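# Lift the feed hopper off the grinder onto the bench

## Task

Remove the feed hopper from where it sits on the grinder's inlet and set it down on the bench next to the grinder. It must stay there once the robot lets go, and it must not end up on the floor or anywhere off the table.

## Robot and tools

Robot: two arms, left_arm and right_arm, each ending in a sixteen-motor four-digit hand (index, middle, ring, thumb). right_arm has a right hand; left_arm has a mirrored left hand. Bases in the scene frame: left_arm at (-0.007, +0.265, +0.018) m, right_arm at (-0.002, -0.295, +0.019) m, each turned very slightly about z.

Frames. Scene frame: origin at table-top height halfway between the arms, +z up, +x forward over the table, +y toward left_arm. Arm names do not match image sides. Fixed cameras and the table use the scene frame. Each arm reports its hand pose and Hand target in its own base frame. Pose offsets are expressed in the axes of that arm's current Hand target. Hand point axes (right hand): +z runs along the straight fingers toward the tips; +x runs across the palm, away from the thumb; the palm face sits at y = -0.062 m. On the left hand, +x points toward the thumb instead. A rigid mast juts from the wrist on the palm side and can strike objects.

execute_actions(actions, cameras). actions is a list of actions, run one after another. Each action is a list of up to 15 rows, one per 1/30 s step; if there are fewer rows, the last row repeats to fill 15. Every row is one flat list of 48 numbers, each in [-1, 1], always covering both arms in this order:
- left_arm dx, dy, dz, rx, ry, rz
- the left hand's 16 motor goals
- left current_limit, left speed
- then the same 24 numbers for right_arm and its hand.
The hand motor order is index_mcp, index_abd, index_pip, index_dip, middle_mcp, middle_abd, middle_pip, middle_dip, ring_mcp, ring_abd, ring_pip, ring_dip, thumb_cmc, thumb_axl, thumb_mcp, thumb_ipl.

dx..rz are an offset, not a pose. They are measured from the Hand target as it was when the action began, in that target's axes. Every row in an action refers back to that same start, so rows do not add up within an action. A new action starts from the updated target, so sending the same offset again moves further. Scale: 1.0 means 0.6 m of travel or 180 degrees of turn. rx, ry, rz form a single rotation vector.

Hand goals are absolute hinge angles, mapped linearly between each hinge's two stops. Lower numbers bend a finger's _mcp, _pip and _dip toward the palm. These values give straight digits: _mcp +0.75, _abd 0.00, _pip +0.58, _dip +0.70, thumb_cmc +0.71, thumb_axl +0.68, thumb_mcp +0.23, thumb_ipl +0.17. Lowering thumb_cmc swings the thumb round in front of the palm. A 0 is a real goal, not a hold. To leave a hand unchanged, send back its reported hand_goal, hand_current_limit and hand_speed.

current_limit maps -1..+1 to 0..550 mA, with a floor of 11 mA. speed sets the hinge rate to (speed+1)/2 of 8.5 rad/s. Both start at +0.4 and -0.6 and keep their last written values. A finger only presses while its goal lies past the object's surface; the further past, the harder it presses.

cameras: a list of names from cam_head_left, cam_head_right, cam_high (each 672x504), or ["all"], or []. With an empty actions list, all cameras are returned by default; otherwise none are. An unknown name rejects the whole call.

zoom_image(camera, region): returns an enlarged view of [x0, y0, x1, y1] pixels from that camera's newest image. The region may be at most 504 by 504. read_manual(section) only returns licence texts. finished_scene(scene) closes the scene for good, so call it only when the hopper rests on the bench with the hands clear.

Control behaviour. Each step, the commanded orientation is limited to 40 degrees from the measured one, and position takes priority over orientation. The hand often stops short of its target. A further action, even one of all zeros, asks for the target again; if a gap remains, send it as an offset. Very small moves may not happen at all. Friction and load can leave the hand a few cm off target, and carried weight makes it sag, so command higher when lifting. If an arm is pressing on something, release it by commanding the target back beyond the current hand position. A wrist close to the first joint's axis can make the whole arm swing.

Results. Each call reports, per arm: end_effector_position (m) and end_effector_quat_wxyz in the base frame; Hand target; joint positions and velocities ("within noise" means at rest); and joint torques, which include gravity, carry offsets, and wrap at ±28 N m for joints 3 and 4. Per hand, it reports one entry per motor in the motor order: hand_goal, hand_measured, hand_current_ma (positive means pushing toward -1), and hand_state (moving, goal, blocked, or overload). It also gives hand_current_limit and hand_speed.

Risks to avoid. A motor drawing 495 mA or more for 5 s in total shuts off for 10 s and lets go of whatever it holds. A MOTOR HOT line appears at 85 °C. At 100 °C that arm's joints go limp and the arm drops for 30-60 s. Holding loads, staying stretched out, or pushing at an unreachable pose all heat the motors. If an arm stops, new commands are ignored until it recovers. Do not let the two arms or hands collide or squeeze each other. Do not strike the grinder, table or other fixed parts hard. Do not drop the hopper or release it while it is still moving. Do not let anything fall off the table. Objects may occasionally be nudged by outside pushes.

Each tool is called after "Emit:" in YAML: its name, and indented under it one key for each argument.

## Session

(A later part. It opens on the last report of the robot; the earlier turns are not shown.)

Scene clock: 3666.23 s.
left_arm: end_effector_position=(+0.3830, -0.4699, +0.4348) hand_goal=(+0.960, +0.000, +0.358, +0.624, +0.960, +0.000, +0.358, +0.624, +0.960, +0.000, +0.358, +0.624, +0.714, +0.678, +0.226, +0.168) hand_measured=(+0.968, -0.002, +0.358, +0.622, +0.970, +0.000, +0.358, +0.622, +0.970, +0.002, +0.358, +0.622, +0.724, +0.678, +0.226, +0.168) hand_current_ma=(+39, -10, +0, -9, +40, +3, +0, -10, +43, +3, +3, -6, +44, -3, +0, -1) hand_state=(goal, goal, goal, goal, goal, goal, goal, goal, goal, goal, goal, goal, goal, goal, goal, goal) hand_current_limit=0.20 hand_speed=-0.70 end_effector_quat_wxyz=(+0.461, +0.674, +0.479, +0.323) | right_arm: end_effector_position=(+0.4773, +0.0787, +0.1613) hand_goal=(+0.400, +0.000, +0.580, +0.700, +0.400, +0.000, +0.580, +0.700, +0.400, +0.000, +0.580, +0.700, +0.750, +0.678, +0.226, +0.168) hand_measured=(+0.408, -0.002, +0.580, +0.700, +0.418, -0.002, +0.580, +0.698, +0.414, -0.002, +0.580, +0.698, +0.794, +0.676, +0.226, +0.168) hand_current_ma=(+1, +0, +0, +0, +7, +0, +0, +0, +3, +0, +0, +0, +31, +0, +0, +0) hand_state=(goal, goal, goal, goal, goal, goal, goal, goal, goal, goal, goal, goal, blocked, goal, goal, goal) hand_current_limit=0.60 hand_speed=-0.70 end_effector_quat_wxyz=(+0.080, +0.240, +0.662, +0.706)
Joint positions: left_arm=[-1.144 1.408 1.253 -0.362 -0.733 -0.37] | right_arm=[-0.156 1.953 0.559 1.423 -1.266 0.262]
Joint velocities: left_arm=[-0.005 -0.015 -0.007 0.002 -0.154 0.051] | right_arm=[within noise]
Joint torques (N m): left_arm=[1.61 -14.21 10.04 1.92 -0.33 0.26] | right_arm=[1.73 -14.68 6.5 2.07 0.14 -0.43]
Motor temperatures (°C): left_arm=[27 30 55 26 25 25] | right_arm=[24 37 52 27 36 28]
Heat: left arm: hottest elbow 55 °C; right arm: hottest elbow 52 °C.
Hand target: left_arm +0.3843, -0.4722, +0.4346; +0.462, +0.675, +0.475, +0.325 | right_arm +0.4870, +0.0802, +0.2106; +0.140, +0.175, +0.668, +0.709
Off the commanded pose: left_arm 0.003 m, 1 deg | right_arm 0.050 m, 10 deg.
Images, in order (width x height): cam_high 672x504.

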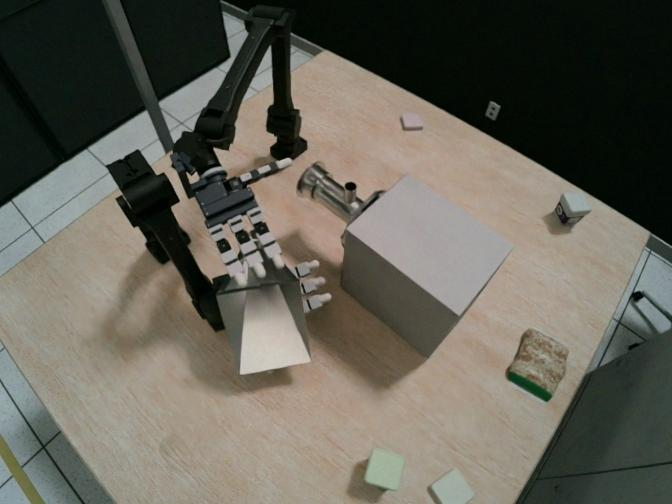

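Emit:
execute_actions:
  actions:
    - [[0.006,-0.055,0.045,0,0,0,0.959,0,0.358,0.623,0.959,0,0.358,0.623,0.959,0,0.358,0.623,0.714,0.678,0.226,0.168,0.2,-0.7,-0.02,-0.06,0.004,0,0,0,0.5,0,0.58,0.70,0.5,0,0.58,0.70,0.5,0,0.58,0.70,0.75,0.678,0.226,0.168,0.6,-0.7]]
  cameras: ["all"]

Emit:
zoom_image:
  camera: "cam_high"
  region: [150, 190, 360, 400]

Scene clock: 3677.47 s.
left_arm: end_effector_position=(+0.3940, -0.4716, +0.3980) hand_goal=(+0.960, +0.000, +0.358, +0.624, +0.960, +0.000, +0.358, +0.624, +0.960, +0.000, +0.358, +0.624, +0.714, +0.678, +0.226, +0.168) hand_measured=(+0.968, -0.002, +0.358, +0.622, +0.970, +0.000, +0.358, +0.622, +0.968, +0.012, +0.358, +0.622, +0.724, +0.678, +0.226, +0.168) hand_current_ma=(+39, -9, +0, -9, +40, +3, +0, -10, +37, +42, +2, -6, +44, -3, +0, -1) hand_state=(goal, goal, goal, goal, goal, goal, goal, goal, goal, goal, goal, goal, goal, goal, goal, goal) hand_current_limit=0.20 hand_speed=-0.70 end_effector_quat_wxyz=(+0.464, +0.673, +0.479, +0.321) | right_arm: end_effector_position=(+0.4901, +0.0774, +0.1278) hand_goal=(+0.500, +0.000, +0.580, +0.700, +0.500, +0.000, +0.580, +0.700, +0.500, +0.000, +0.580, +0.700, +0.750, +0.678, +0.226, +0.168) hand_measured=(+0.514, -0.002, +0.580, +0.700, +0.510, -0.002, +0.580, +0.698, +0.508, -0.002, +0.580, +0.698, +0.792, +0.680, +0.226, +0.168) hand_current_ma=(+4, +0, +0, +0, +2, +0, +0, +0, +1, +0, +0, +0, +30, +0, +0, +0) hand_state=(goal, goal, goal, goal, goal, goal, goal, goal, goal, goal, goal, goal, blocked, goal, goal, goal) hand_current_limit=0.60 hand_speed=-0.70 end_effector_quat_wxyz=(+0.076, +0.245, +0.665, +0.701)
Joint positions: left_arm=[-1.124 1.442 1.186 -0.244 -0.712 -0.357] | right_arm=[-0.156 2.061 0.608 1.435 -1.265 0.228]
Joint torques (N m): left_arm=[2.08 -14.21 9.68 2.02 -0.28 0.29] | right_arm=[2.02 -14.33 5.75 3.62 0.04 -0.4]
Heat: left arm: hottest elbow 53 °C; right arm: hottest elbow 52 °C.
Hand target: left_arm +0.3981, -0.4733, +0.3938; +0.462, +0.675, +0.475, +0.325 | right_arm +0.4976, +0.0796, +0.1741; +0.140, +0.175, +0.668, +0.709
Off the commanded pose: left_arm 0.006 m, 1 deg | right_arm 0.047 m, 11 deg.

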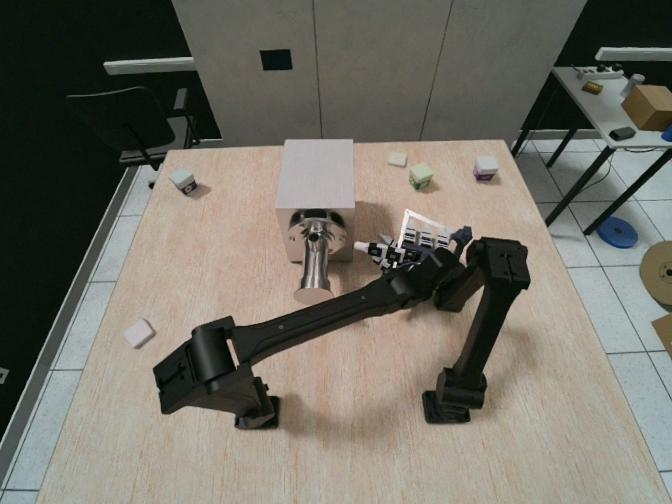

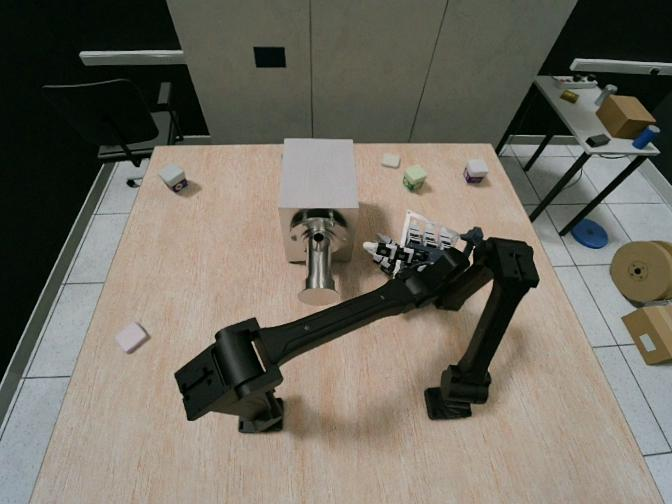

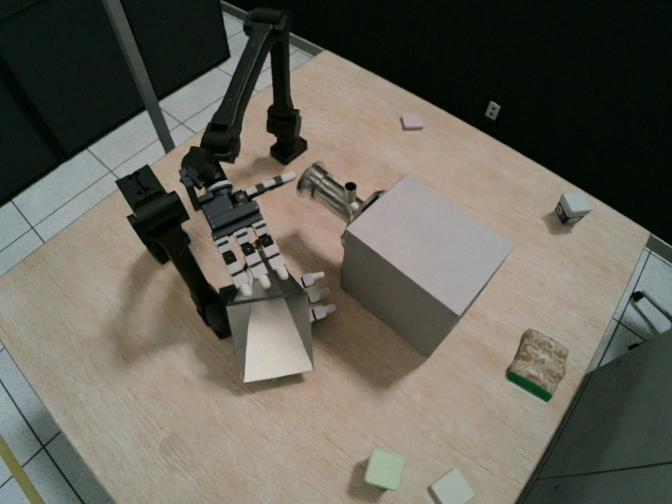

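Scaled by 2.400 from the camera's 672x504 image, which has a finer 960x720 frame.

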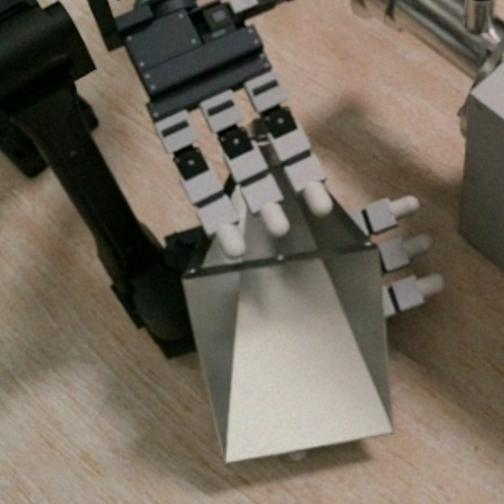

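Emit:
execute_actions:
  actions:
    - [[0.0,-0.02,0.008,0,0,0,0.959,0,0.358,0.623,0.959,0,0.358,0.623,0.959,0,0.358,0.623,0.714,0.678,0.226,0.168,0.2,-0.7,-0.002,-0.025,0.001,0,0,0,0.6,0,0.58,0.70,0.6,0,0.58,0.70,0.6,0,0.58,0.70,0.75,0.678,0.226,0.168,0.6,-0.7]]
  cameras: ["cam_high"]

Emit:
zoom_image:
  camera: "cam_high"
  region: [170, 250, 380, 420]

Scene clock: 3686.20 s.
left_arm: end_effector_position=(+0.3942, -0.4706, +0.3899) hand_goal=(+0.960, +0.000, +0.358, +0.624, +0.960, +0.000, +0.358, +0.624, +0.960, +0.000, +0.358, +0.624, +0.714, +0.678, +0.226, +0.168) hand_measured=(+0.968, -0.002, +0.358, +0.622, +0.970, +0.000, +0.358, +0.622, +0.968, +0.006, +0.358, +0.622, +0.724, +0.678, +0.226, +0.168) hand_current_ma=(+39, -9, +0, -9, +40, +3, +0, -10, +37, +24, +2, -6, +44, -3, +0, -1) hand_state=(goal, goal, goal, goal, goal, goal, goal, goal, goal, goal, goal, goal, goal, goal, goal, goal) hand_current_limit=0.20 hand_speed=-0.70 end_effector_quat_wxyz=(+0.467, +0.670, +0.479, +0.321) | right_arm: end_effector_position=(+0.4895, +0.0776, +0.1188) hand_goal=(+0.600, +0.000, +0.580, +0.700, +0.600, +0.000, +0.580, +0.700, +0.600, +0.000, +0.580, +0.700, +0.750, +0.678, +0.226, +0.168) hand_measured=(+0.612, -0.002, +0.580, +0.700, +0.608, -0.002, +0.580, +0.698, +0.608, -0.002, +0.580, +0.698, +0.792, +0.680, +0.226, +0.168) hand_current_ma=(+3, +0, +0, +0, +1, +0, +0, +0, +1, +0, +0, +0, +30, +0, +0, +0) hand_state=(goal, goal, goal, goal, goal, goal, goal, goal, goal, goal, goal, goal, blocked, goal, goal, goal) hand_current_limit=0.60 hand_speed=-0.70 end_effector_quat_wxyz=(+0.083, +0.239, +0.666, +0.702)
Joint positions: left_arm=[-1.123 1.447 1.164 -0.209 -0.712 -0.356] | right_arm=[-0.156 2.102 0.619 1.478 -1.264 0.22]
Joint torques (N m): left_arm=[2.2 -13.86 9.4 2 -0.27 0.29] | right_arm=[2.2 -13.74 5.59 3.54 0.12 -0.31]
Heat: left arm: hottest elbow 53 °C; right arm: hottest elbow 52 °C.
Hand target: left_arm +0.3981, -0.4734, +0.3810; +0.462, +0.675, +0.475, +0.325 | right_arm +0.4984, +0.0807, +0.1590; +0.140, +0.175, +0.668, +0.709
Off the commanded pose: left_arm 0.010 m, 1 deg | right_arm 0.041 m, 10 deg.
Images, in order (width x height): cam_high 672x504.

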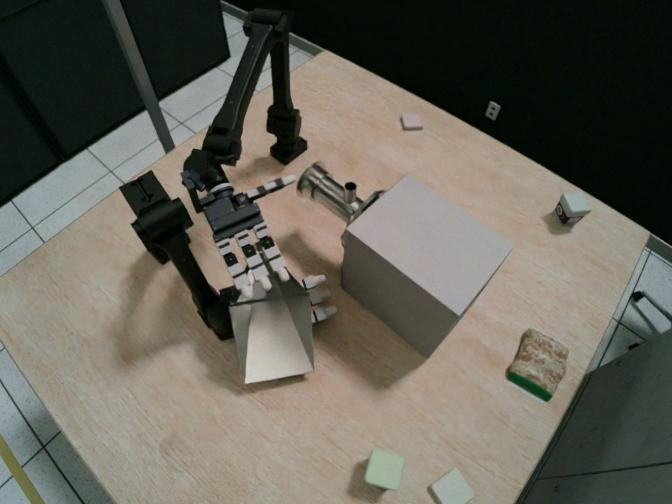

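Scaled by 2.400 from the camera's 672x504 image, which has a finer 960x720 frame.

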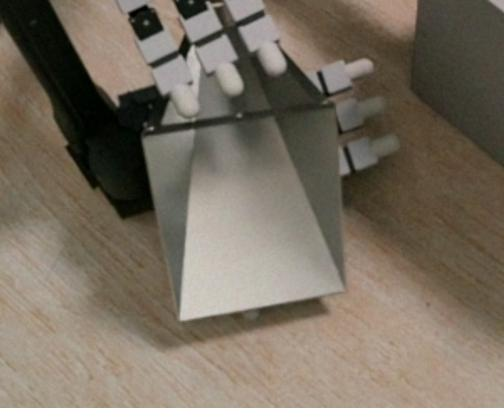

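Emit:
execute_actions:
  actions:
    - [[0.0,0,0,0,0,0,0.959,0,0.358,0.623,0.959,0,0.358,0.623,0.959,0,0.358,0.623,0.714,0.678,0.226,0.168,0.2,-0.7,-0.002,-0.008,0.001,0,0,0.05,0.65,0,0.58,0.70,0.65,0,0.58,0.70,0.65,0,0.58,0.70,0.75,0.678,0.226,0.168,0.6,-0.7]]
  cameras: ["cam_high"]

Emit:
zoom_image:
  camera: "cam_high"
  region: [170, 250, 380, 420]

Scene clock: 3693.13 s.
left_arm: end_effector_position=(+0.3942, -0.4706, +0.3900) hand_goal=(+0.960, +0.000, +0.358, +0.624, +0.960, +0.000, +0.358, +0.624, +0.960, +0.000, +0.358, +0.624, +0.714, +0.678, +0.226, +0.168) hand_measured=(+0.968, -0.002, +0.358, +0.622, +0.970, +0.000, +0.358, +0.622, +0.968, +0.004, +0.358, +0.622, +0.724, +0.678, +0.226, +0.168) hand_current_ma=(+39, -9, +0, -9, +40, +3, +0, -10, +37, +12, +2, -6, +44, -3, +0, -1) hand_state=(goal, goal, goal, goal, goal, goal, goal, goal, goal, goal, goal, goal, goal, goal, goal, goal) hand_current_limit=0.20 hand_speed=-0.70 end_effector_quat_wxyz=(+0.468, +0.670, +0.480, +0.321) | right_arm: end_effector_position=(+0.4971, +0.0737, +0.1176) hand_goal=(+0.650, +0.000, +0.580, +0.700, +0.650, +0.000, +0.580, +0.700, +0.650, +0.000, +0.580, +0.700, +0.750, +0.678, +0.226, +0.168) hand_measured=(+0.662, -0.002, +0.580, +0.700, +0.658, -0.002, +0.580, +0.698, +0.658, -0.002, +0.580, +0.698, +0.774, +0.680, +0.226, +0.168) hand_current_ma=(+3, +0, +0, +0, +1, +0, +0, +0, +1, +0, +0, +0, +9, +0, +0, +0) hand_state=(goal, goal, goal, goal, goal, goal, goal, goal, goal, goal, goal, goal, blocked, goal, goal, goal) hand_current_limit=0.60 hand_speed=-0.70 end_effector_quat_wxyz=(+0.049, +0.274, +0.649, +0.708)
Joint positions: left_arm=[-1.123 1.447 1.164 -0.208 -0.712 -0.356] | right_arm=[-0.154 2.102 0.619 1.505 -1.257 0.35]
Joint torques (N m): left_arm=[2.14 -13.8 9.42 1.99 -0.27 0.28] | right_arm=[2.49 -14.39 3.67 3.19 0.19 -0.08]
Heat: left arm: hottest elbow 52 °C; right arm: hottest elbow 51 °C.
Hand target: left_arm +0.3981, -0.4734, +0.3810; +0.462, +0.675, +0.475, +0.325 | right_arm +0.4996, +0.0810, +0.1541; +0.084, +0.227, +0.652, +0.718
Off the commanded pose: left_arm 0.010 m, 1 deg | right_arm 0.037 m, 7 deg.
Images, in order (width x height): cam_high 672x504.

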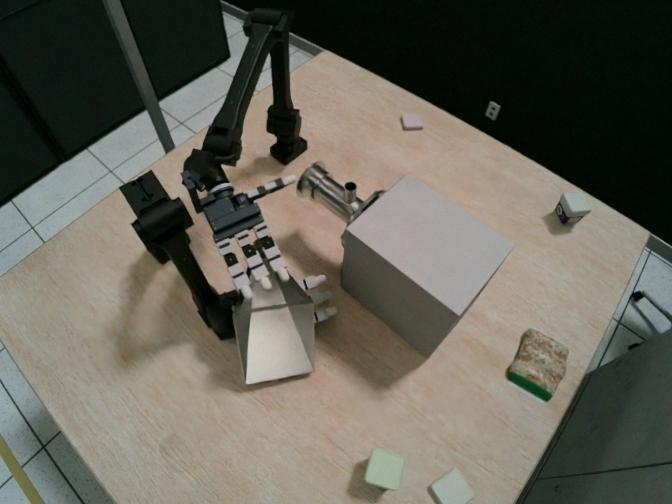

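Scaled by 2.400 from the camera's 672x504 image, which has a finer 960x720 frame.

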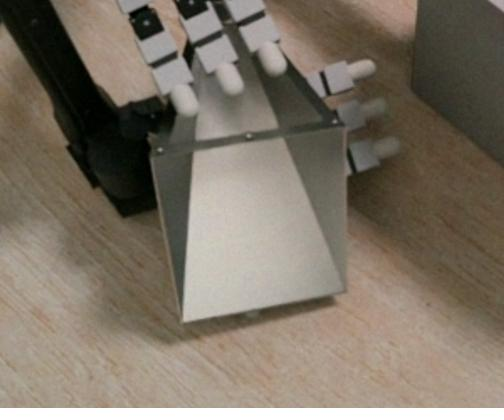

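Emit:
execute_actions:
  actions:
    - [[0.0,0,0,0,0,0,0.959,0,0.358,0.623,0.959,0,0.358,0.623,0.959,0,0.358,0.623,0.714,0.678,0.226,0.168,0.2,-0.7,0.049,-0.011,0,0,0,-0.01,0.72,0,0.58,0.70,0.72,0,0.58,0.70,0.72,0,0.58,0.70,0.75,0.678,0.226,0.168,0.4,-0.7]]
  cameras: ["cam_high"]

Emit:
zoom_image:
  camera: "cam_high"
  region: [170, 250, 380, 420]

Scene clock: 3708.10 s.
left_arm: end_effector_position=(+0.3942, -0.4706, +0.3900) hand_goal=(+0.960, +0.000, +0.358, +0.624, +0.960, +0.000, +0.358, +0.624, +0.960, +0.000, +0.358, +0.624, +0.714, +0.678, +0.226, +0.168) hand_measured=(+0.968, -0.002, +0.358, +0.622, +0.970, +0.000, +0.358, +0.622, +0.968, +0.004, +0.358, +0.622, +0.724, +0.678, +0.226, +0.168) hand_current_ma=(+39, -9, +0, -9, +40, +3, +0, -10, +37, +12, +2, -6, +44, -3, +0, -1) hand_state=(goal, goal, goal, goal, goal, goal, goal, goal, goal, goal, goal, goal, goal, goal, goal, goal) hand_current_limit=0.20 hand_speed=-0.70 end_effector_quat_wxyz=(+0.468, +0.670, +0.480, +0.321) | right_arm: end_effector_position=(+0.4948, +0.0746, +0.1068) hand_goal=(+0.720, +0.000, +0.580, +0.700, +0.720, +0.000, +0.580, +0.700, +0.720, +0.000, +0.580, +0.700, +0.750, +0.678, +0.226, +0.168) hand_measured=(+0.734, -0.002, +0.580, +0.700, +0.728, -0.002, +0.580, +0.698, +0.728, -0.002, +0.580, +0.698, +0.708, +0.680, +0.228, +0.168) hand_current_ma=(+4, +0, +0, +0, +1, +0, +0, +0, +1, +0, +0, +0, -29, +0, +0, +0) hand_state=(goal, goal, goal, goal, goal, goal, goal, goal, goal, goal, goal, goal, blocked, goal, goal, goal) hand_current_limit=0.40 hand_speed=-0.70 end_effector_quat_wxyz=(+0.043, +0.279, +0.651, +0.705)
Joint positions: left_arm=[-1.123 1.447 1.164 -0.208 -0.712 -0.356] | right_arm=[-0.154 2.123 0.615 1.498 -1.258 0.336]
Joint torques (N m): left_arm=[1.96 -13.92 9.39 1.92 -0.25 0.28] | right_arm=[1.61 -12.16 2.35 1.54 0.17 0.06]
Heat: left arm: hottest elbow 51 °C; right arm: hottest elbow 50 °C.
Hand target: left_arm +0.3981, -0.4734, +0.3810; +0.462, +0.675, +0.475, +0.325 | right_arm +0.4972, +0.0737, +0.1177; +0.049, +0.274, +0.649, +0.708 (last step not sent: back at the drive's target)
Off the commanded pose: left_arm 0.010 m, 1 deg | right_arm 0.056 m, 9 deg.
pose unreachable (right arm): on one or more control steps of this call, first in action 0 (counted from 0), this arm could not follow its commanded pose, so it was not sent that pose on those steps. It may still have moved: this result reports where it is.
cause: moving toward the commanded pose would bring a part of the arm too close to another arm (a part of this arm just beyond joint 3 (elbow) and a part of the left arm just beyond its joint 6 (wrist roll), at the place that arm is still heading or pushing toward).
Images, in order (width x height): cam_high 672x504.

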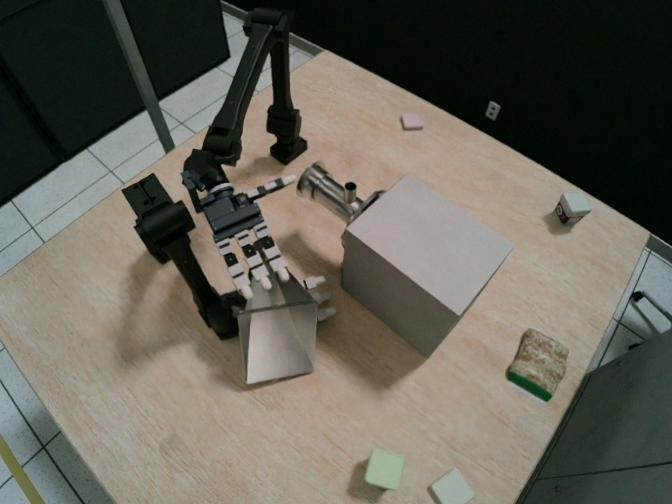

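Scaled by 2.400 from the camera's 672x504 image, which has a finer 960x720 frame.

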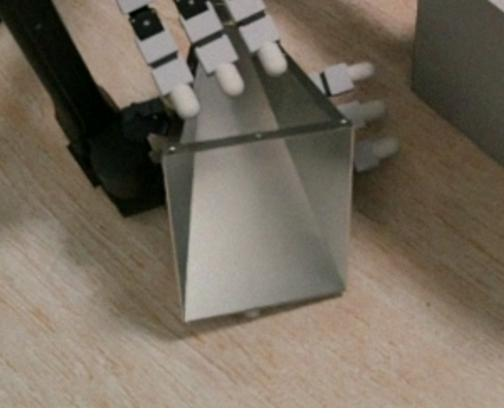

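Emit:
execute_actions:
  actions:
    - [[0.05,0.04,-0.06,0,0,0,0.959,0,0.358,0.623,0.959,0,0.358,0.623,0.959,0,0.358,0.623,0.714,0.678,0.226,0.168,0.2,-0.7,0,0,0,0,0,0,0.72,0,0.58,0.70,0.72,0,0.58,0.70,0.72,0,0.58,0.70,0.71,0.678,0.226,0.168,0.4,-0.7]]
    - [[0.11,0.02,-0.11,0,0,0,0.959,0,0.358,0.623,0.959,0,0.358,0.623,0.959,0,0.358,0.623,0.714,0.678,0.226,0.168,0.2,-0.7,0,0,0,0,0,0,0.72,0,0.58,0.70,0.72,0,0.58,0.70,0.72,0,0.58,0.70,0.71,0.678,0.226,0.168,0.4,-0.7]]
    - [[0.11,0.0,-0.11,0,0,0,0.959,0,0.358,0.623,0.959,0,0.358,0.623,0.959,0,0.358,0.623,0.714,0.678,0.226,0.168,0.2,-0.7,0,0,0,0,0,0,0.72,0,0.58,0.70,0.72,0,0.58,0.70,0.72,0,0.58,0.70,0.71,0.678,0.226,0.168,0.4,-0.7]]
  cameras: ["cam_head_left","cam_head_right","cam_high"]

Emit:
zoom_image:
  camera: "cam_head_left"
  region: [360, 140, 530, 310]

Scene clock: 3721.97 s.
left_arm: end_effector_position=(+0.3163, -0.2695, +0.4793) hand_goal=(+0.960, +0.000, +0.358, +0.624, +0.960, +0.000, +0.358, +0.624, +0.960, +0.000, +0.358, +0.624, +0.714, +0.678, +0.226, +0.168) hand_measured=(+0.968, -0.002, +0.358, +0.622, +0.970, +0.000, +0.358, +0.622, +0.968, +0.002, +0.358, +0.622, +0.724, +0.678, +0.226, +0.168) hand_current_ma=(+39, -8, +1, -9, +40, +3, +1, -10, +37, +6, +2, -6, +44, -3, -2, -1) hand_state=(goal, goal, goal, goal, goal, goal, goal, goal, goal, goal, goal, goal, goal, goal, goal, goal) hand_current_limit=0.20 hand_speed=-0.70 end_effector_quat_wxyz=(+0.471, +0.667, +0.481, +0.321) | right_arm: end_effector_position=(+0.4949, +0.0747, +0.1062) hand_goal=(+0.720, +0.000, +0.580, +0.700, +0.720, +0.000, +0.580, +0.700, +0.720, +0.000, +0.580, +0.700, +0.710, +0.678, +0.226, +0.168) hand_measured=(+0.734, -0.002, +0.580, +0.700, +0.728, -0.002, +0.580, +0.698, +0.728, -0.002, +0.580, +0.698, +0.698, +0.680, +0.228, +0.168) hand_current_ma=(+4, +0, +0, +0, +1, +0, +0, +0, +1, +0, +0, +0, -2, +0, +0, +0) hand_state=(goal, goal, goal, goal, goal, goal, goal, goal, goal, goal, goal, goal, goal, goal, goal, goal) hand_current_limit=0.40 hand_speed=-0.70 end_effector_quat_wxyz=(+0.042, +0.280, +0.651, +0.704)
Joint positions: left_arm=[-1.059 0.823 0.927 -0.563 -0.657 -0.32] | right_arm=[-0.154 2.124 0.615 1.495 -1.259 0.335]
Joint torques (N m): left_arm=[1.79 -4.25 10.28 1.16 -0.22 0.26] | right_arm=[1.55 -12.4 2.35 1.65 0.18 0.05]
Motor temperatures (°C): left_arm=[27 31 50 27 25 26] | right_arm=[24 36 49 26 34 28]
Heat: left arm: hottest elbow 50 °C; right arm: hottest elbow 49 °C.
Hand target: left_arm +0.3177, -0.2723, +0.4754; +0.462, +0.675, +0.475, +0.325 | right_arm +0.4972, +0.0737, +0.1178; +0.049, +0.273, +0.649, +0.708
Off the commanded pose: left_arm 0.005 m, 2 deg | right_arm 0.012 m, 1 deg.

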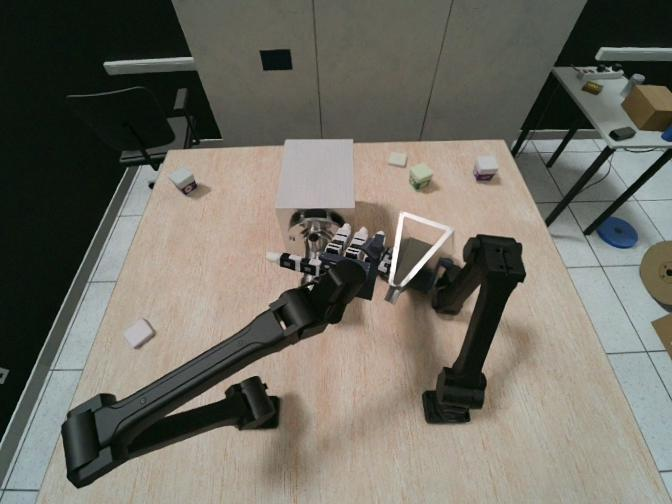

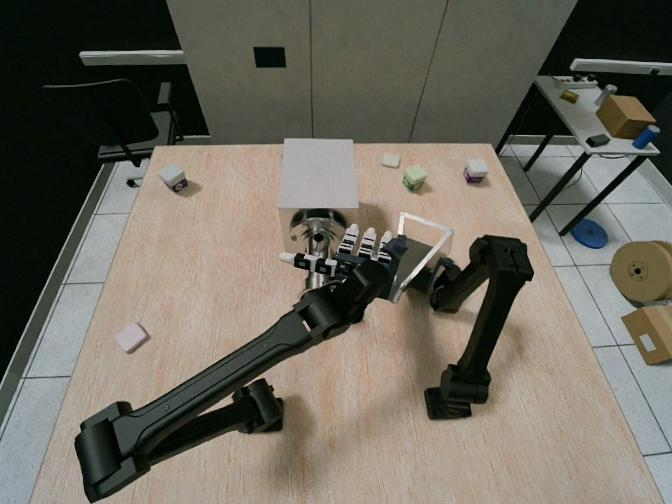

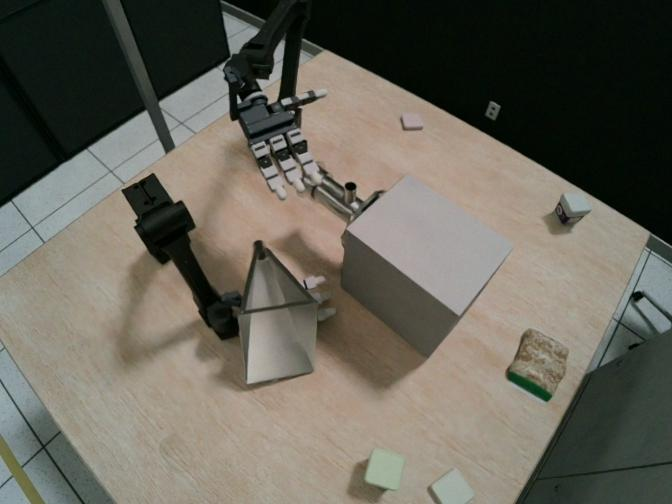

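Scaled by 2.965 from the camera's 672x504 image, which has a finer 960x720 frame.

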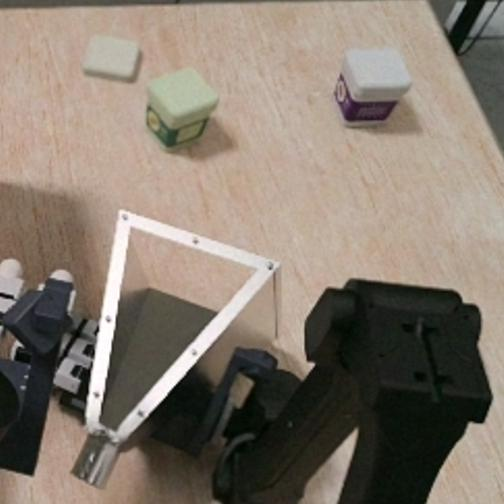

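Emit:
execute_actions:
  actions:
    - [[0.1,0.0,-0.08,0,0,0,0.959,0,0.358,0.623,0.959,0,0.358,0.623,0.959,0,0.358,0.623,0.714,0.678,0.226,0.168,0.2,-0.7,0.05,0,0,0,0,-0.01,0.72,0,0.58,0.70,0.72,0,0.58,0.70,0.72,0,0.58,0.70,0.71,0.678,0.226,0.168,0.4,-0.7]]
  cameras: ["cam_head_left","cam_high"]

Emit:
zoom_image:
  camera: "cam_head_left"
  region: [360, 140, 530, 310]

Scene clock: 3729.07 s.
left_arm: end_effector_position=(+0.2942, -0.2004, +0.4942) hand_goal=(+0.960, +0.000, +0.358, +0.624, +0.960, +0.000, +0.358, +0.624, +0.960, +0.000, +0.358, +0.624, +0.714, +0.678, +0.226, +0.168) hand_measured=(+0.968, -0.002, +0.358, +0.622, +0.970, +0.000, +0.358, +0.622, +0.968, +0.002, +0.358, +0.622, +0.724, +0.678, +0.226, +0.168) hand_current_ma=(+39, -8, +1, -9, +40, +3, +1, -10, +37, +5, +2, -6, +44, -3, -3, -1) hand_state=(goal, goal, goal, goal, goal, goal, goal, goal, goal, goal, goal, goal, goal, goal, goal, goal) hand_current_limit=0.20 hand_speed=-0.70 end_effector_quat_wxyz=(+0.470, +0.669, +0.479, +0.320) | right_arm: end_effector_position=(+0.4756, +0.0791, +0.1006) hand_goal=(+0.720, +0.000, +0.580, +0.700, +0.720, +0.000, +0.580, +0.700, +0.720, +0.000, +0.580, +0.700, +0.710, +0.678, +0.226, +0.168) hand_measured=(+0.734, -0.002, +0.580, +0.700, +0.730, -0.002, +0.580, +0.698, +0.734, -0.002, +0.580, +0.698, +0.680, +0.680, +0.214, +0.162) hand_current_ma=(+4, +0, +0, +0, +2, +0, +0, +0, +4, +0, +0, +0, -16, +0, -5, -1) hand_state=(goal, goal, goal, goal, goal, goal, goal, goal, goal, goal, goal, goal, blocked, goal, goal, goal) hand_current_limit=0.40 hand_speed=-0.70 end_effector_quat_wxyz=(+0.048, +0.287, +0.653, +0.699)
Joint positions: left_arm=[-0.979 0.623 0.892 -0.707 -0.581 -0.274] | right_arm=[-0.148 2.12 0.556 1.508 -1.235 0.291]
Joint torques (N m): left_arm=[2.26 -1.55 10.17 1.17 -0.16 0.26] | right_arm=[2.61 -14.27 1.09 2.48 0.06 0.13]
Heat: left arm: hottest elbow 50 °C; right arm: hottest elbow 48 °C.
Hand target: left_arm +0.2959, -0.2007, +0.4926; +0.462, +0.675, +0.475, +0.325 | right_arm +0.4718, +0.0866, +0.1274; +0.060, +0.263, +0.654, +0.707
Off the commanded pose: left_arm 0.002 m, 1 deg | right_arm 0.028 m, 3 deg.
Images, in order (width x height): cam_head_left 672x504, cam_high 672x504.

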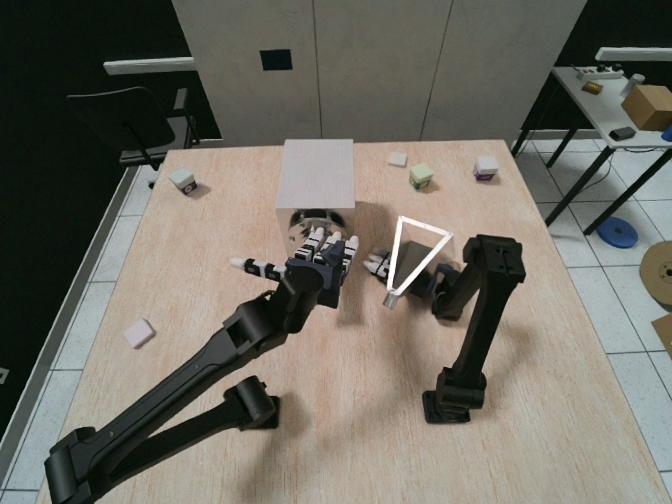

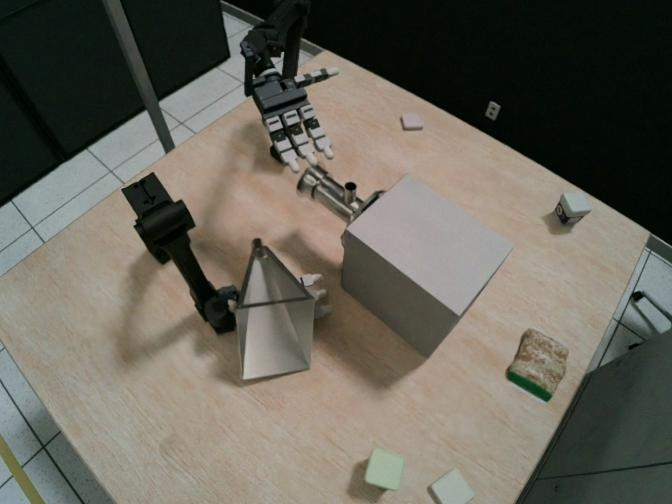

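Scaled by 2.965 from the camera's 672x504 image, which has a finer 960x720 frame.

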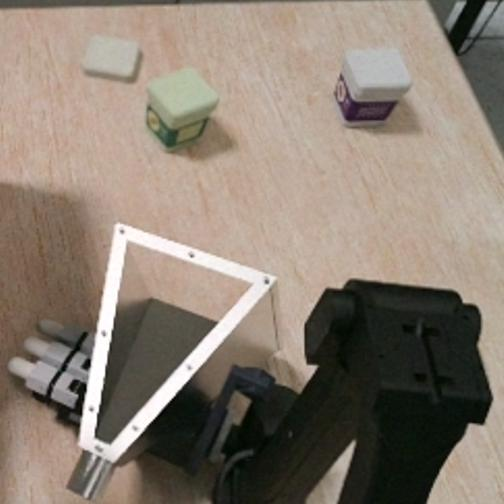

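Emit:
execute_actions:
  actions:
    - [[0,0,0,0,0,0,0.959,0,0.358,0.623,0.959,0,0.358,0.623,0.959,0,0.358,0.623,0.714,0.678,0.226,0.168,0.2,-0.7,0,-0.01,-0.05,0,0,-0.01,0.75,0,0.55,0.70,0.75,0,0.55,0.70,0.75,0,0.55,0.70,0.71,0.678,0.226,0.168,0.4,-0.7]]
    - [[0,0,0,0,0,0,0.959,0,0.358,0.623,0.959,0,0.358,0.623,0.959,0,0.358,0.623,0.714,0.678,0.226,0.168,0.2,-0.7,0,0,-0.05,0,0,-0.01,0.8,0,0.5,0.70,0.8,0,0.5,0.70,0.8,0,0.5,0.70,0.71,0.678,0.226,0.168,0.4,-0.7]]
  cameras: ["cam_head_left","cam_high"]

Emit:
zoom_image:
  camera: "cam_head_left"
  region: [360, 140, 530, 310]

Scene clock: 3751.73 s.
left_arm: end_effector_position=(+0.2943, -0.2003, +0.4943) hand_goal=(+0.960, +0.000, +0.358, +0.624, +0.960, +0.000, +0.358, +0.624, +0.960, +0.000, +0.358, +0.624, +0.714, +0.678, +0.226, +0.168) hand_measured=(+0.968, -0.002, +0.358, +0.622, +0.970, +0.000, +0.358, +0.622, +0.968, +0.002, +0.358, +0.622, +0.724, +0.678, +0.226, +0.168) hand_current_ma=(+39, -8, +1, -9, +40, +3, +1, -10, +37, +5, +2, -6, +44, -3, -3, -1) hand_state=(goal, goal, goal, goal, goal, goal, goal, goal, goal, goal, goal, goal, goal, goal, goal, goal) hand_current_limit=0.20 hand_speed=-0.70 end_effector_quat_wxyz=(+0.469, +0.669, +0.479, +0.320) | right_arm: end_effector_position=(+0.4458, +0.0414, +0.1024) hand_goal=(+0.800, +0.000, +0.500, +0.700, +0.800, +0.000, +0.500, +0.700, +0.800, +0.000, +0.500, +0.700, +0.710, +0.678, +0.226, +0.168) hand_measured=(+0.796, +0.000, +0.508, +0.700, +0.808, +0.000, +0.506, +0.698, +0.808, +0.000, +0.508, +0.698, +0.704, +0.678, +0.206, +0.156) hand_current_ma=(+0, +0, +1, +0, +1, +0, +1, +0, +1, +0, +1, +0, -1, +0, -12, -5) hand_state=(goal, goal, goal, goal, goal, goal, goal, goal, goal, goal, goal, goal, goal, goal, blocked, goal) hand_current_limit=0.40 hand_speed=-0.70 end_effector_quat_wxyz=(+0.047, +0.265, +0.660, +0.701)
Joint positions: left_arm=[-0.978 0.623 0.892 -0.707 -0.581 -0.273] | right_arm=[-0.282 2.12 0.521 1.527 -1.404 0.243]
Joint torques (N m): left_arm=[2.26 -1.73 10.19 1.25 -0.15 0.3] | right_arm=[0.32 -11.99 1.29 2.41 0.04 -0.24]
Heat: left arm: hottest elbow 51 °C; right arm: hottest elbow 47 °C.
Hand target: left_arm +0.2959, -0.2007, +0.4926; +0.462, +0.675, +0.475, +0.325 | right_arm +0.4431, +0.0337, +0.1213; +0.082, +0.243, +0.662, +0.705
Off the commanded pose: left_arm 0.002 m, 1 deg | right_arm 0.021 m, 5 deg.
joint sent to its limit (right arm) — joint 4 (wrist pitch), upper limit. The joint targets still meet the commanded pose.
Images, in order (width x height): cam_head_left 672x504, cam_high 672x504.

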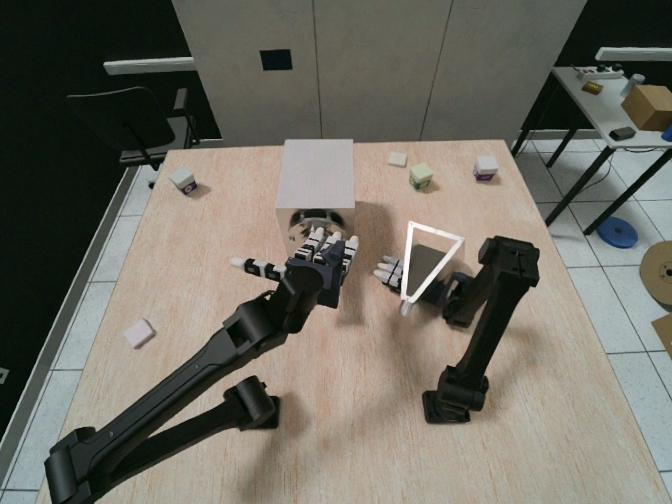

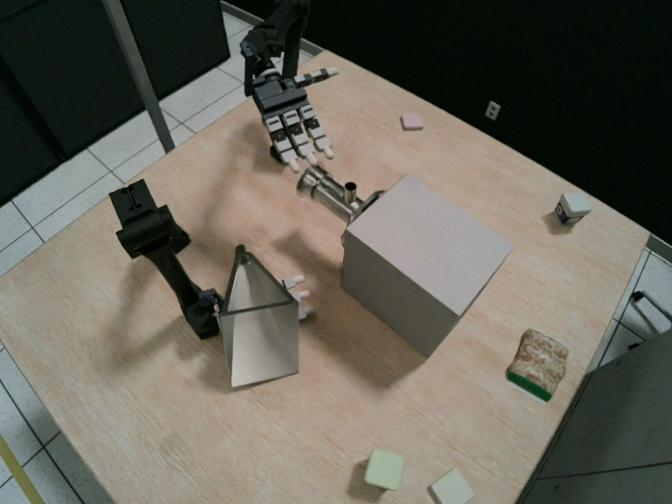

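Scaled by 2.965 from the camera's 672x504 image, which has a finer 960x720 frame.

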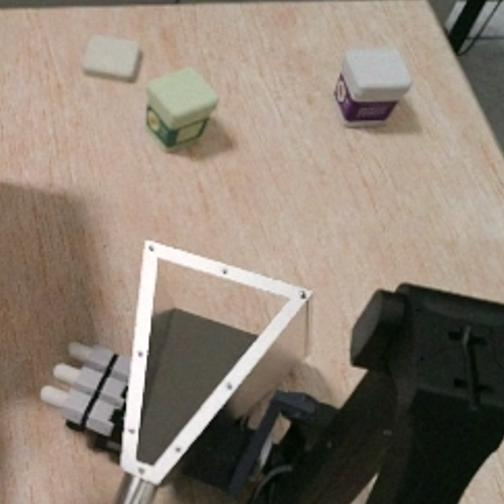

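Emit:
execute_actions:
  actions:
    - [[0.15,0.0,-0.05,0,0,0,0.959,0,0.358,0.623,0.959,0,0.358,0.623,0.959,0,0.358,0.623,0.714,0.678,0.226,0.168,0.2,-0.7,0,0,0,0,0,0,0.8,0,0.5,0.70,0.8,0,0.5,0.70,0.8,0,0.5,0.70,0.71,0.678,0.9,0.6,0.6,-0.7]]
    - [[0,0.0,0,0,0,0,0.959,0,0.358,0.623,0.959,0,0.358,0.623,0.959,0,0.358,0.623,0.714,0.678,0.226,0.168,0.2,-0.7,0,-0.01,0,0,0,-0.01,0.8,0,0.5,0.70,0.8,0,0.5,0.70,0.8,0,0.5,0.70,0.71,0.678,0.9,0.6,0.6,-0.7]]
  cameras: ["cam_head_left","cam_high"]

Emit:
zoom_image:
  camera: "cam_high"
  region: [160, 230, 330, 400]

Scene clock: 3857.03 s.
left_arm: end_effector_position=(+0.2991, -0.1065, +0.5046) hand_goal=(+0.960, +0.000, +0.358, +0.624, +0.960, +0.000, +0.358, +0.624, +0.960, +0.000, +0.358, +0.624, +0.714, +0.678, +0.226, +0.168) hand_measured=(+0.968, -0.002, +0.358, +0.622, +0.970, +0.000, +0.358, +0.622, +0.968, +0.000, +0.358, +0.622, +0.724, +0.678, +0.226, +0.168) hand_current_ma=(+39, -6, +1, -9, +40, +1, +1, -10, +37, +1, +2, -6, +44, -3, -5, -1) hand_state=(goal, goal, goal, goal, goal, goal, goal, goal, goal, goal, goal, goal, goal, goal, goal, goal) hand_current_limit=0.20 hand_speed=-0.70 end_effector_quat_wxyz=(+0.468, +0.670, +0.478, +0.322) | right_arm: end_effector_position=(+0.4436, +0.0413, +0.1012) hand_goal=(+0.800, +0.000, +0.500, +0.700, +0.800, +0.000, +0.500, +0.700, +0.800, +0.000, +0.500, +0.700, +0.710, +0.678, +0.900, +0.600) hand_measured=(+0.778, +0.000, +0.508, +0.700, +0.808, +0.000, +0.506, +0.698, +0.808, +0.000, +0.508, +0.698, +0.716, +0.676, +0.896, +0.598) hand_current_ma=(-8, +0, +1, +0, +1, +0, +1, +0, +1, +0, +1, +0, +1, +0, -1, +0) hand_state=(blocked, goal, goal, goal, goal, goal, goal, goal, goal, goal, goal, goal, goal, goal, goal, goal) hand_current_limit=0.60 hand_speed=-0.70 end_effector_quat_wxyz=(+0.053, +0.258, +0.663, +0.701)
Joint positions: left_arm=[-0.519 0.449 0.874 -0.793 -0.159 -0.079] | right_arm=[-0.285 2.126 0.521 1.527 -1.408 0.219]
Joint torques (N m): left_arm=[2.2 0.67 9.99 1.44 0.11 0.27] | right_arm=[0.38 -10.93 1.74 2.37 0.11 -0.38]
Heat: left arm: hottest elbow 51 °C; right arm: hottest elbow 45 °C.
Hand target: left_arm +0.3000, -0.1065, +0.5034; +0.462, +0.675, +0.475, +0.325 | right_arm +0.4419, +0.0345, +0.1155; +0.093, +0.232, +0.665, +0.703
Off the commanded pose: left_arm 0.002 m, 1 deg | right_arm 0.016 m, 6 deg.
joint sent to its limit (right arm) — joint 4 (wrist pitch), upper limit. The joint targets still meet the commanded pose.
Images, in order (width x height): cam_head_left 672x504, cam_high 672x504.

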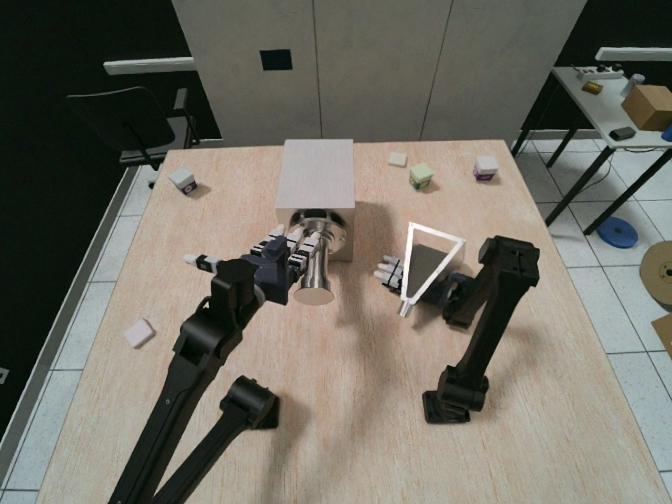

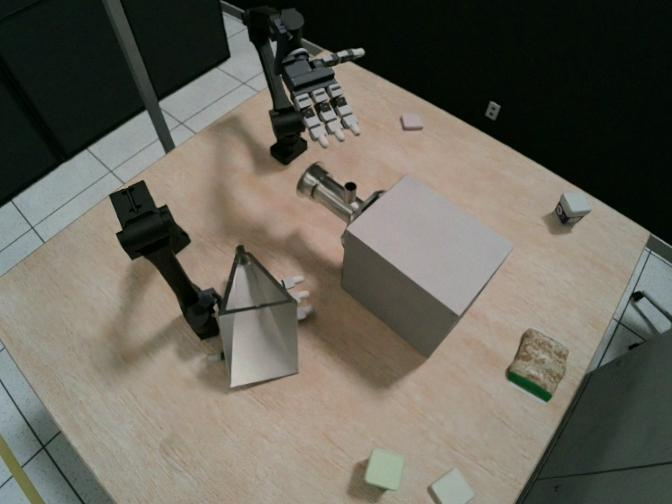

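Scaled by 2.965 from the camera's 672x504 image, which has a finer 960x720 frame.

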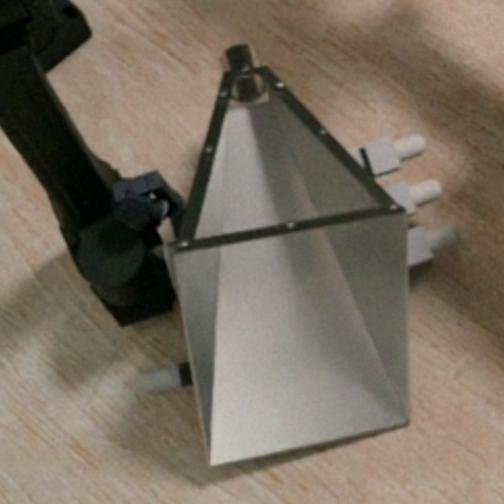

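Emit:
execute_actions:
  actions:
    - [[0,0.0,0,0,0,0,0.959,0,0.358,0.623,0.959,0,0.358,0.623,0.959,0,0.358,0.623,0.714,0.678,0.226,0.168,0.2,-0.7,0,0,-0.06,0,0,0,0.9,0,0.4,0.70,0.9,0,0.4,0.70,0.9,0,0.4,0.70,0.71,0.678,0.9,0.6,0.6,-0.7]]
  cameras: ["cam_head_left","cam_high"]

Emit:
zoom_image:
  camera: "cam_high"
  region: [160, 230, 330, 400]

Scene clock: 3863.47 s.
left_arm: end_effector_position=(+0.2991, -0.1066, +0.5046) hand_goal=(+0.960, +0.000, +0.358, +0.624, +0.960, +0.000, +0.358, +0.624, +0.960, +0.000, +0.358, +0.624, +0.714, +0.678, +0.226, +0.168) hand_measured=(+0.968, -0.002, +0.358, +0.622, +0.970, +0.000, +0.358, +0.622, +0.968, +0.000, +0.358, +0.622, +0.724, +0.678, +0.226, +0.168) hand_current_ma=(+39, -6, +1, -9, +40, +1, +1, -10, +37, +1, +2, -6, +44, -3, -5, -1) hand_state=(goal, goal, goal, goal, goal, goal, goal, goal, goal, goal, goal, goal, goal, goal, goal, goal) hand_current_limit=0.20 hand_speed=-0.70 end_effector_quat_wxyz=(+0.468, +0.670, +0.478, +0.322) | right_arm: end_effector_position=(+0.4299, +0.0050, +0.1034) hand_goal=(+0.900, +0.000, +0.400, +0.700, +0.900, +0.000, +0.400, +0.700, +0.900, +0.000, +0.400, +0.700, +0.710, +0.678, +0.900, +0.600) hand_measured=(+0.818, -0.002, +0.408, +0.700, +0.908, +0.000, +0.406, +0.698, +0.908, +0.000, +0.408, +0.698, +0.716, +0.676, +0.896, +0.598) hand_current_ma=(-114, +0, +1, +0, +1, +0, +1, +0, +1, +0, +1, +0, +1, +0, +0, +0) hand_state=(blocked, goal, goal, goal, goal, goal, goal, goal, goal, goal, goal, goal, goal, goal, goal, goal) hand_current_limit=0.60 hand_speed=-0.70 end_effector_quat_wxyz=(+0.066, +0.255, +0.662, +0.702)
Joint positions: left_arm=[-0.519 0.449 0.874 -0.793 -0.159 -0.078] | right_arm=[-0.395 2.127 0.518 1.531 -1.505 0.197]
Joint torques (N m): left_arm=[2.26 0.79 10 1.46 0.11 0.29] | right_arm=[0.91 -10.75 1.16 2.14 -0.12 -0.31]
Motor temperatures (°C): left_arm=[27 29 52 26 25 26] | right_arm=[24 36 44 26 31 28]
Heat: left arm: hottest elbow 52 °C; right arm: hottest elbow 44 °C.
Hand target: left_arm +0.3000, -0.1065, +0.5034; +0.462, +0.675, +0.475, +0.325 | right_arm +0.4256, +0.0024, +0.1152; +0.093, +0.232, +0.665, +0.703
Off the commanded pose: left_arm 0.002 m, 1 deg | right_arm 0.013 m, 4 deg.
joint sent to its limit (right arm) — joint 4 (wrist pitch), upper limit. The joint targets still meet the commanded pose.
Images, in order (width x height): cam_head_left 672x504, cam_high 672x504.

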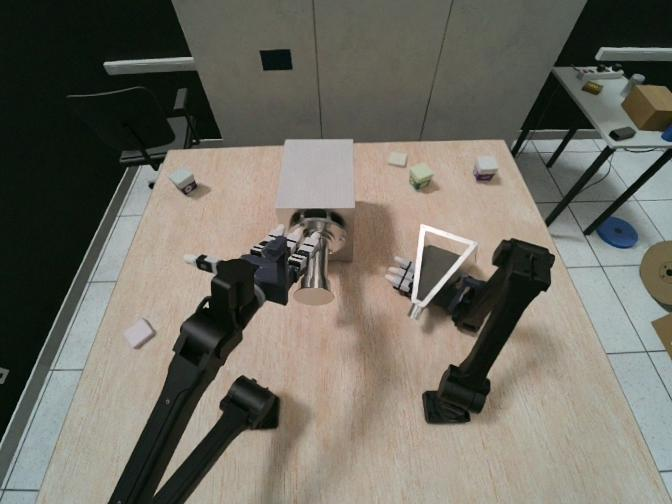

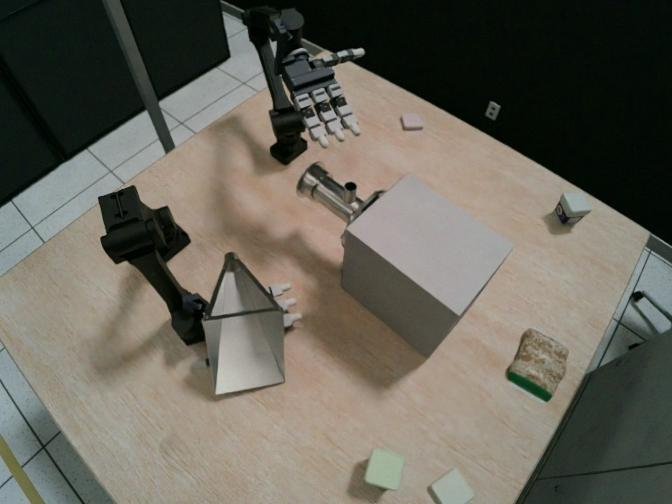

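Scaled by 2.965 from the camera's 672x504 image, which has a finer 960x720 frame.

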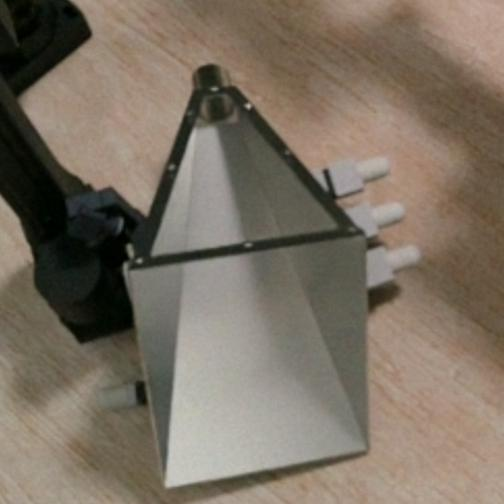

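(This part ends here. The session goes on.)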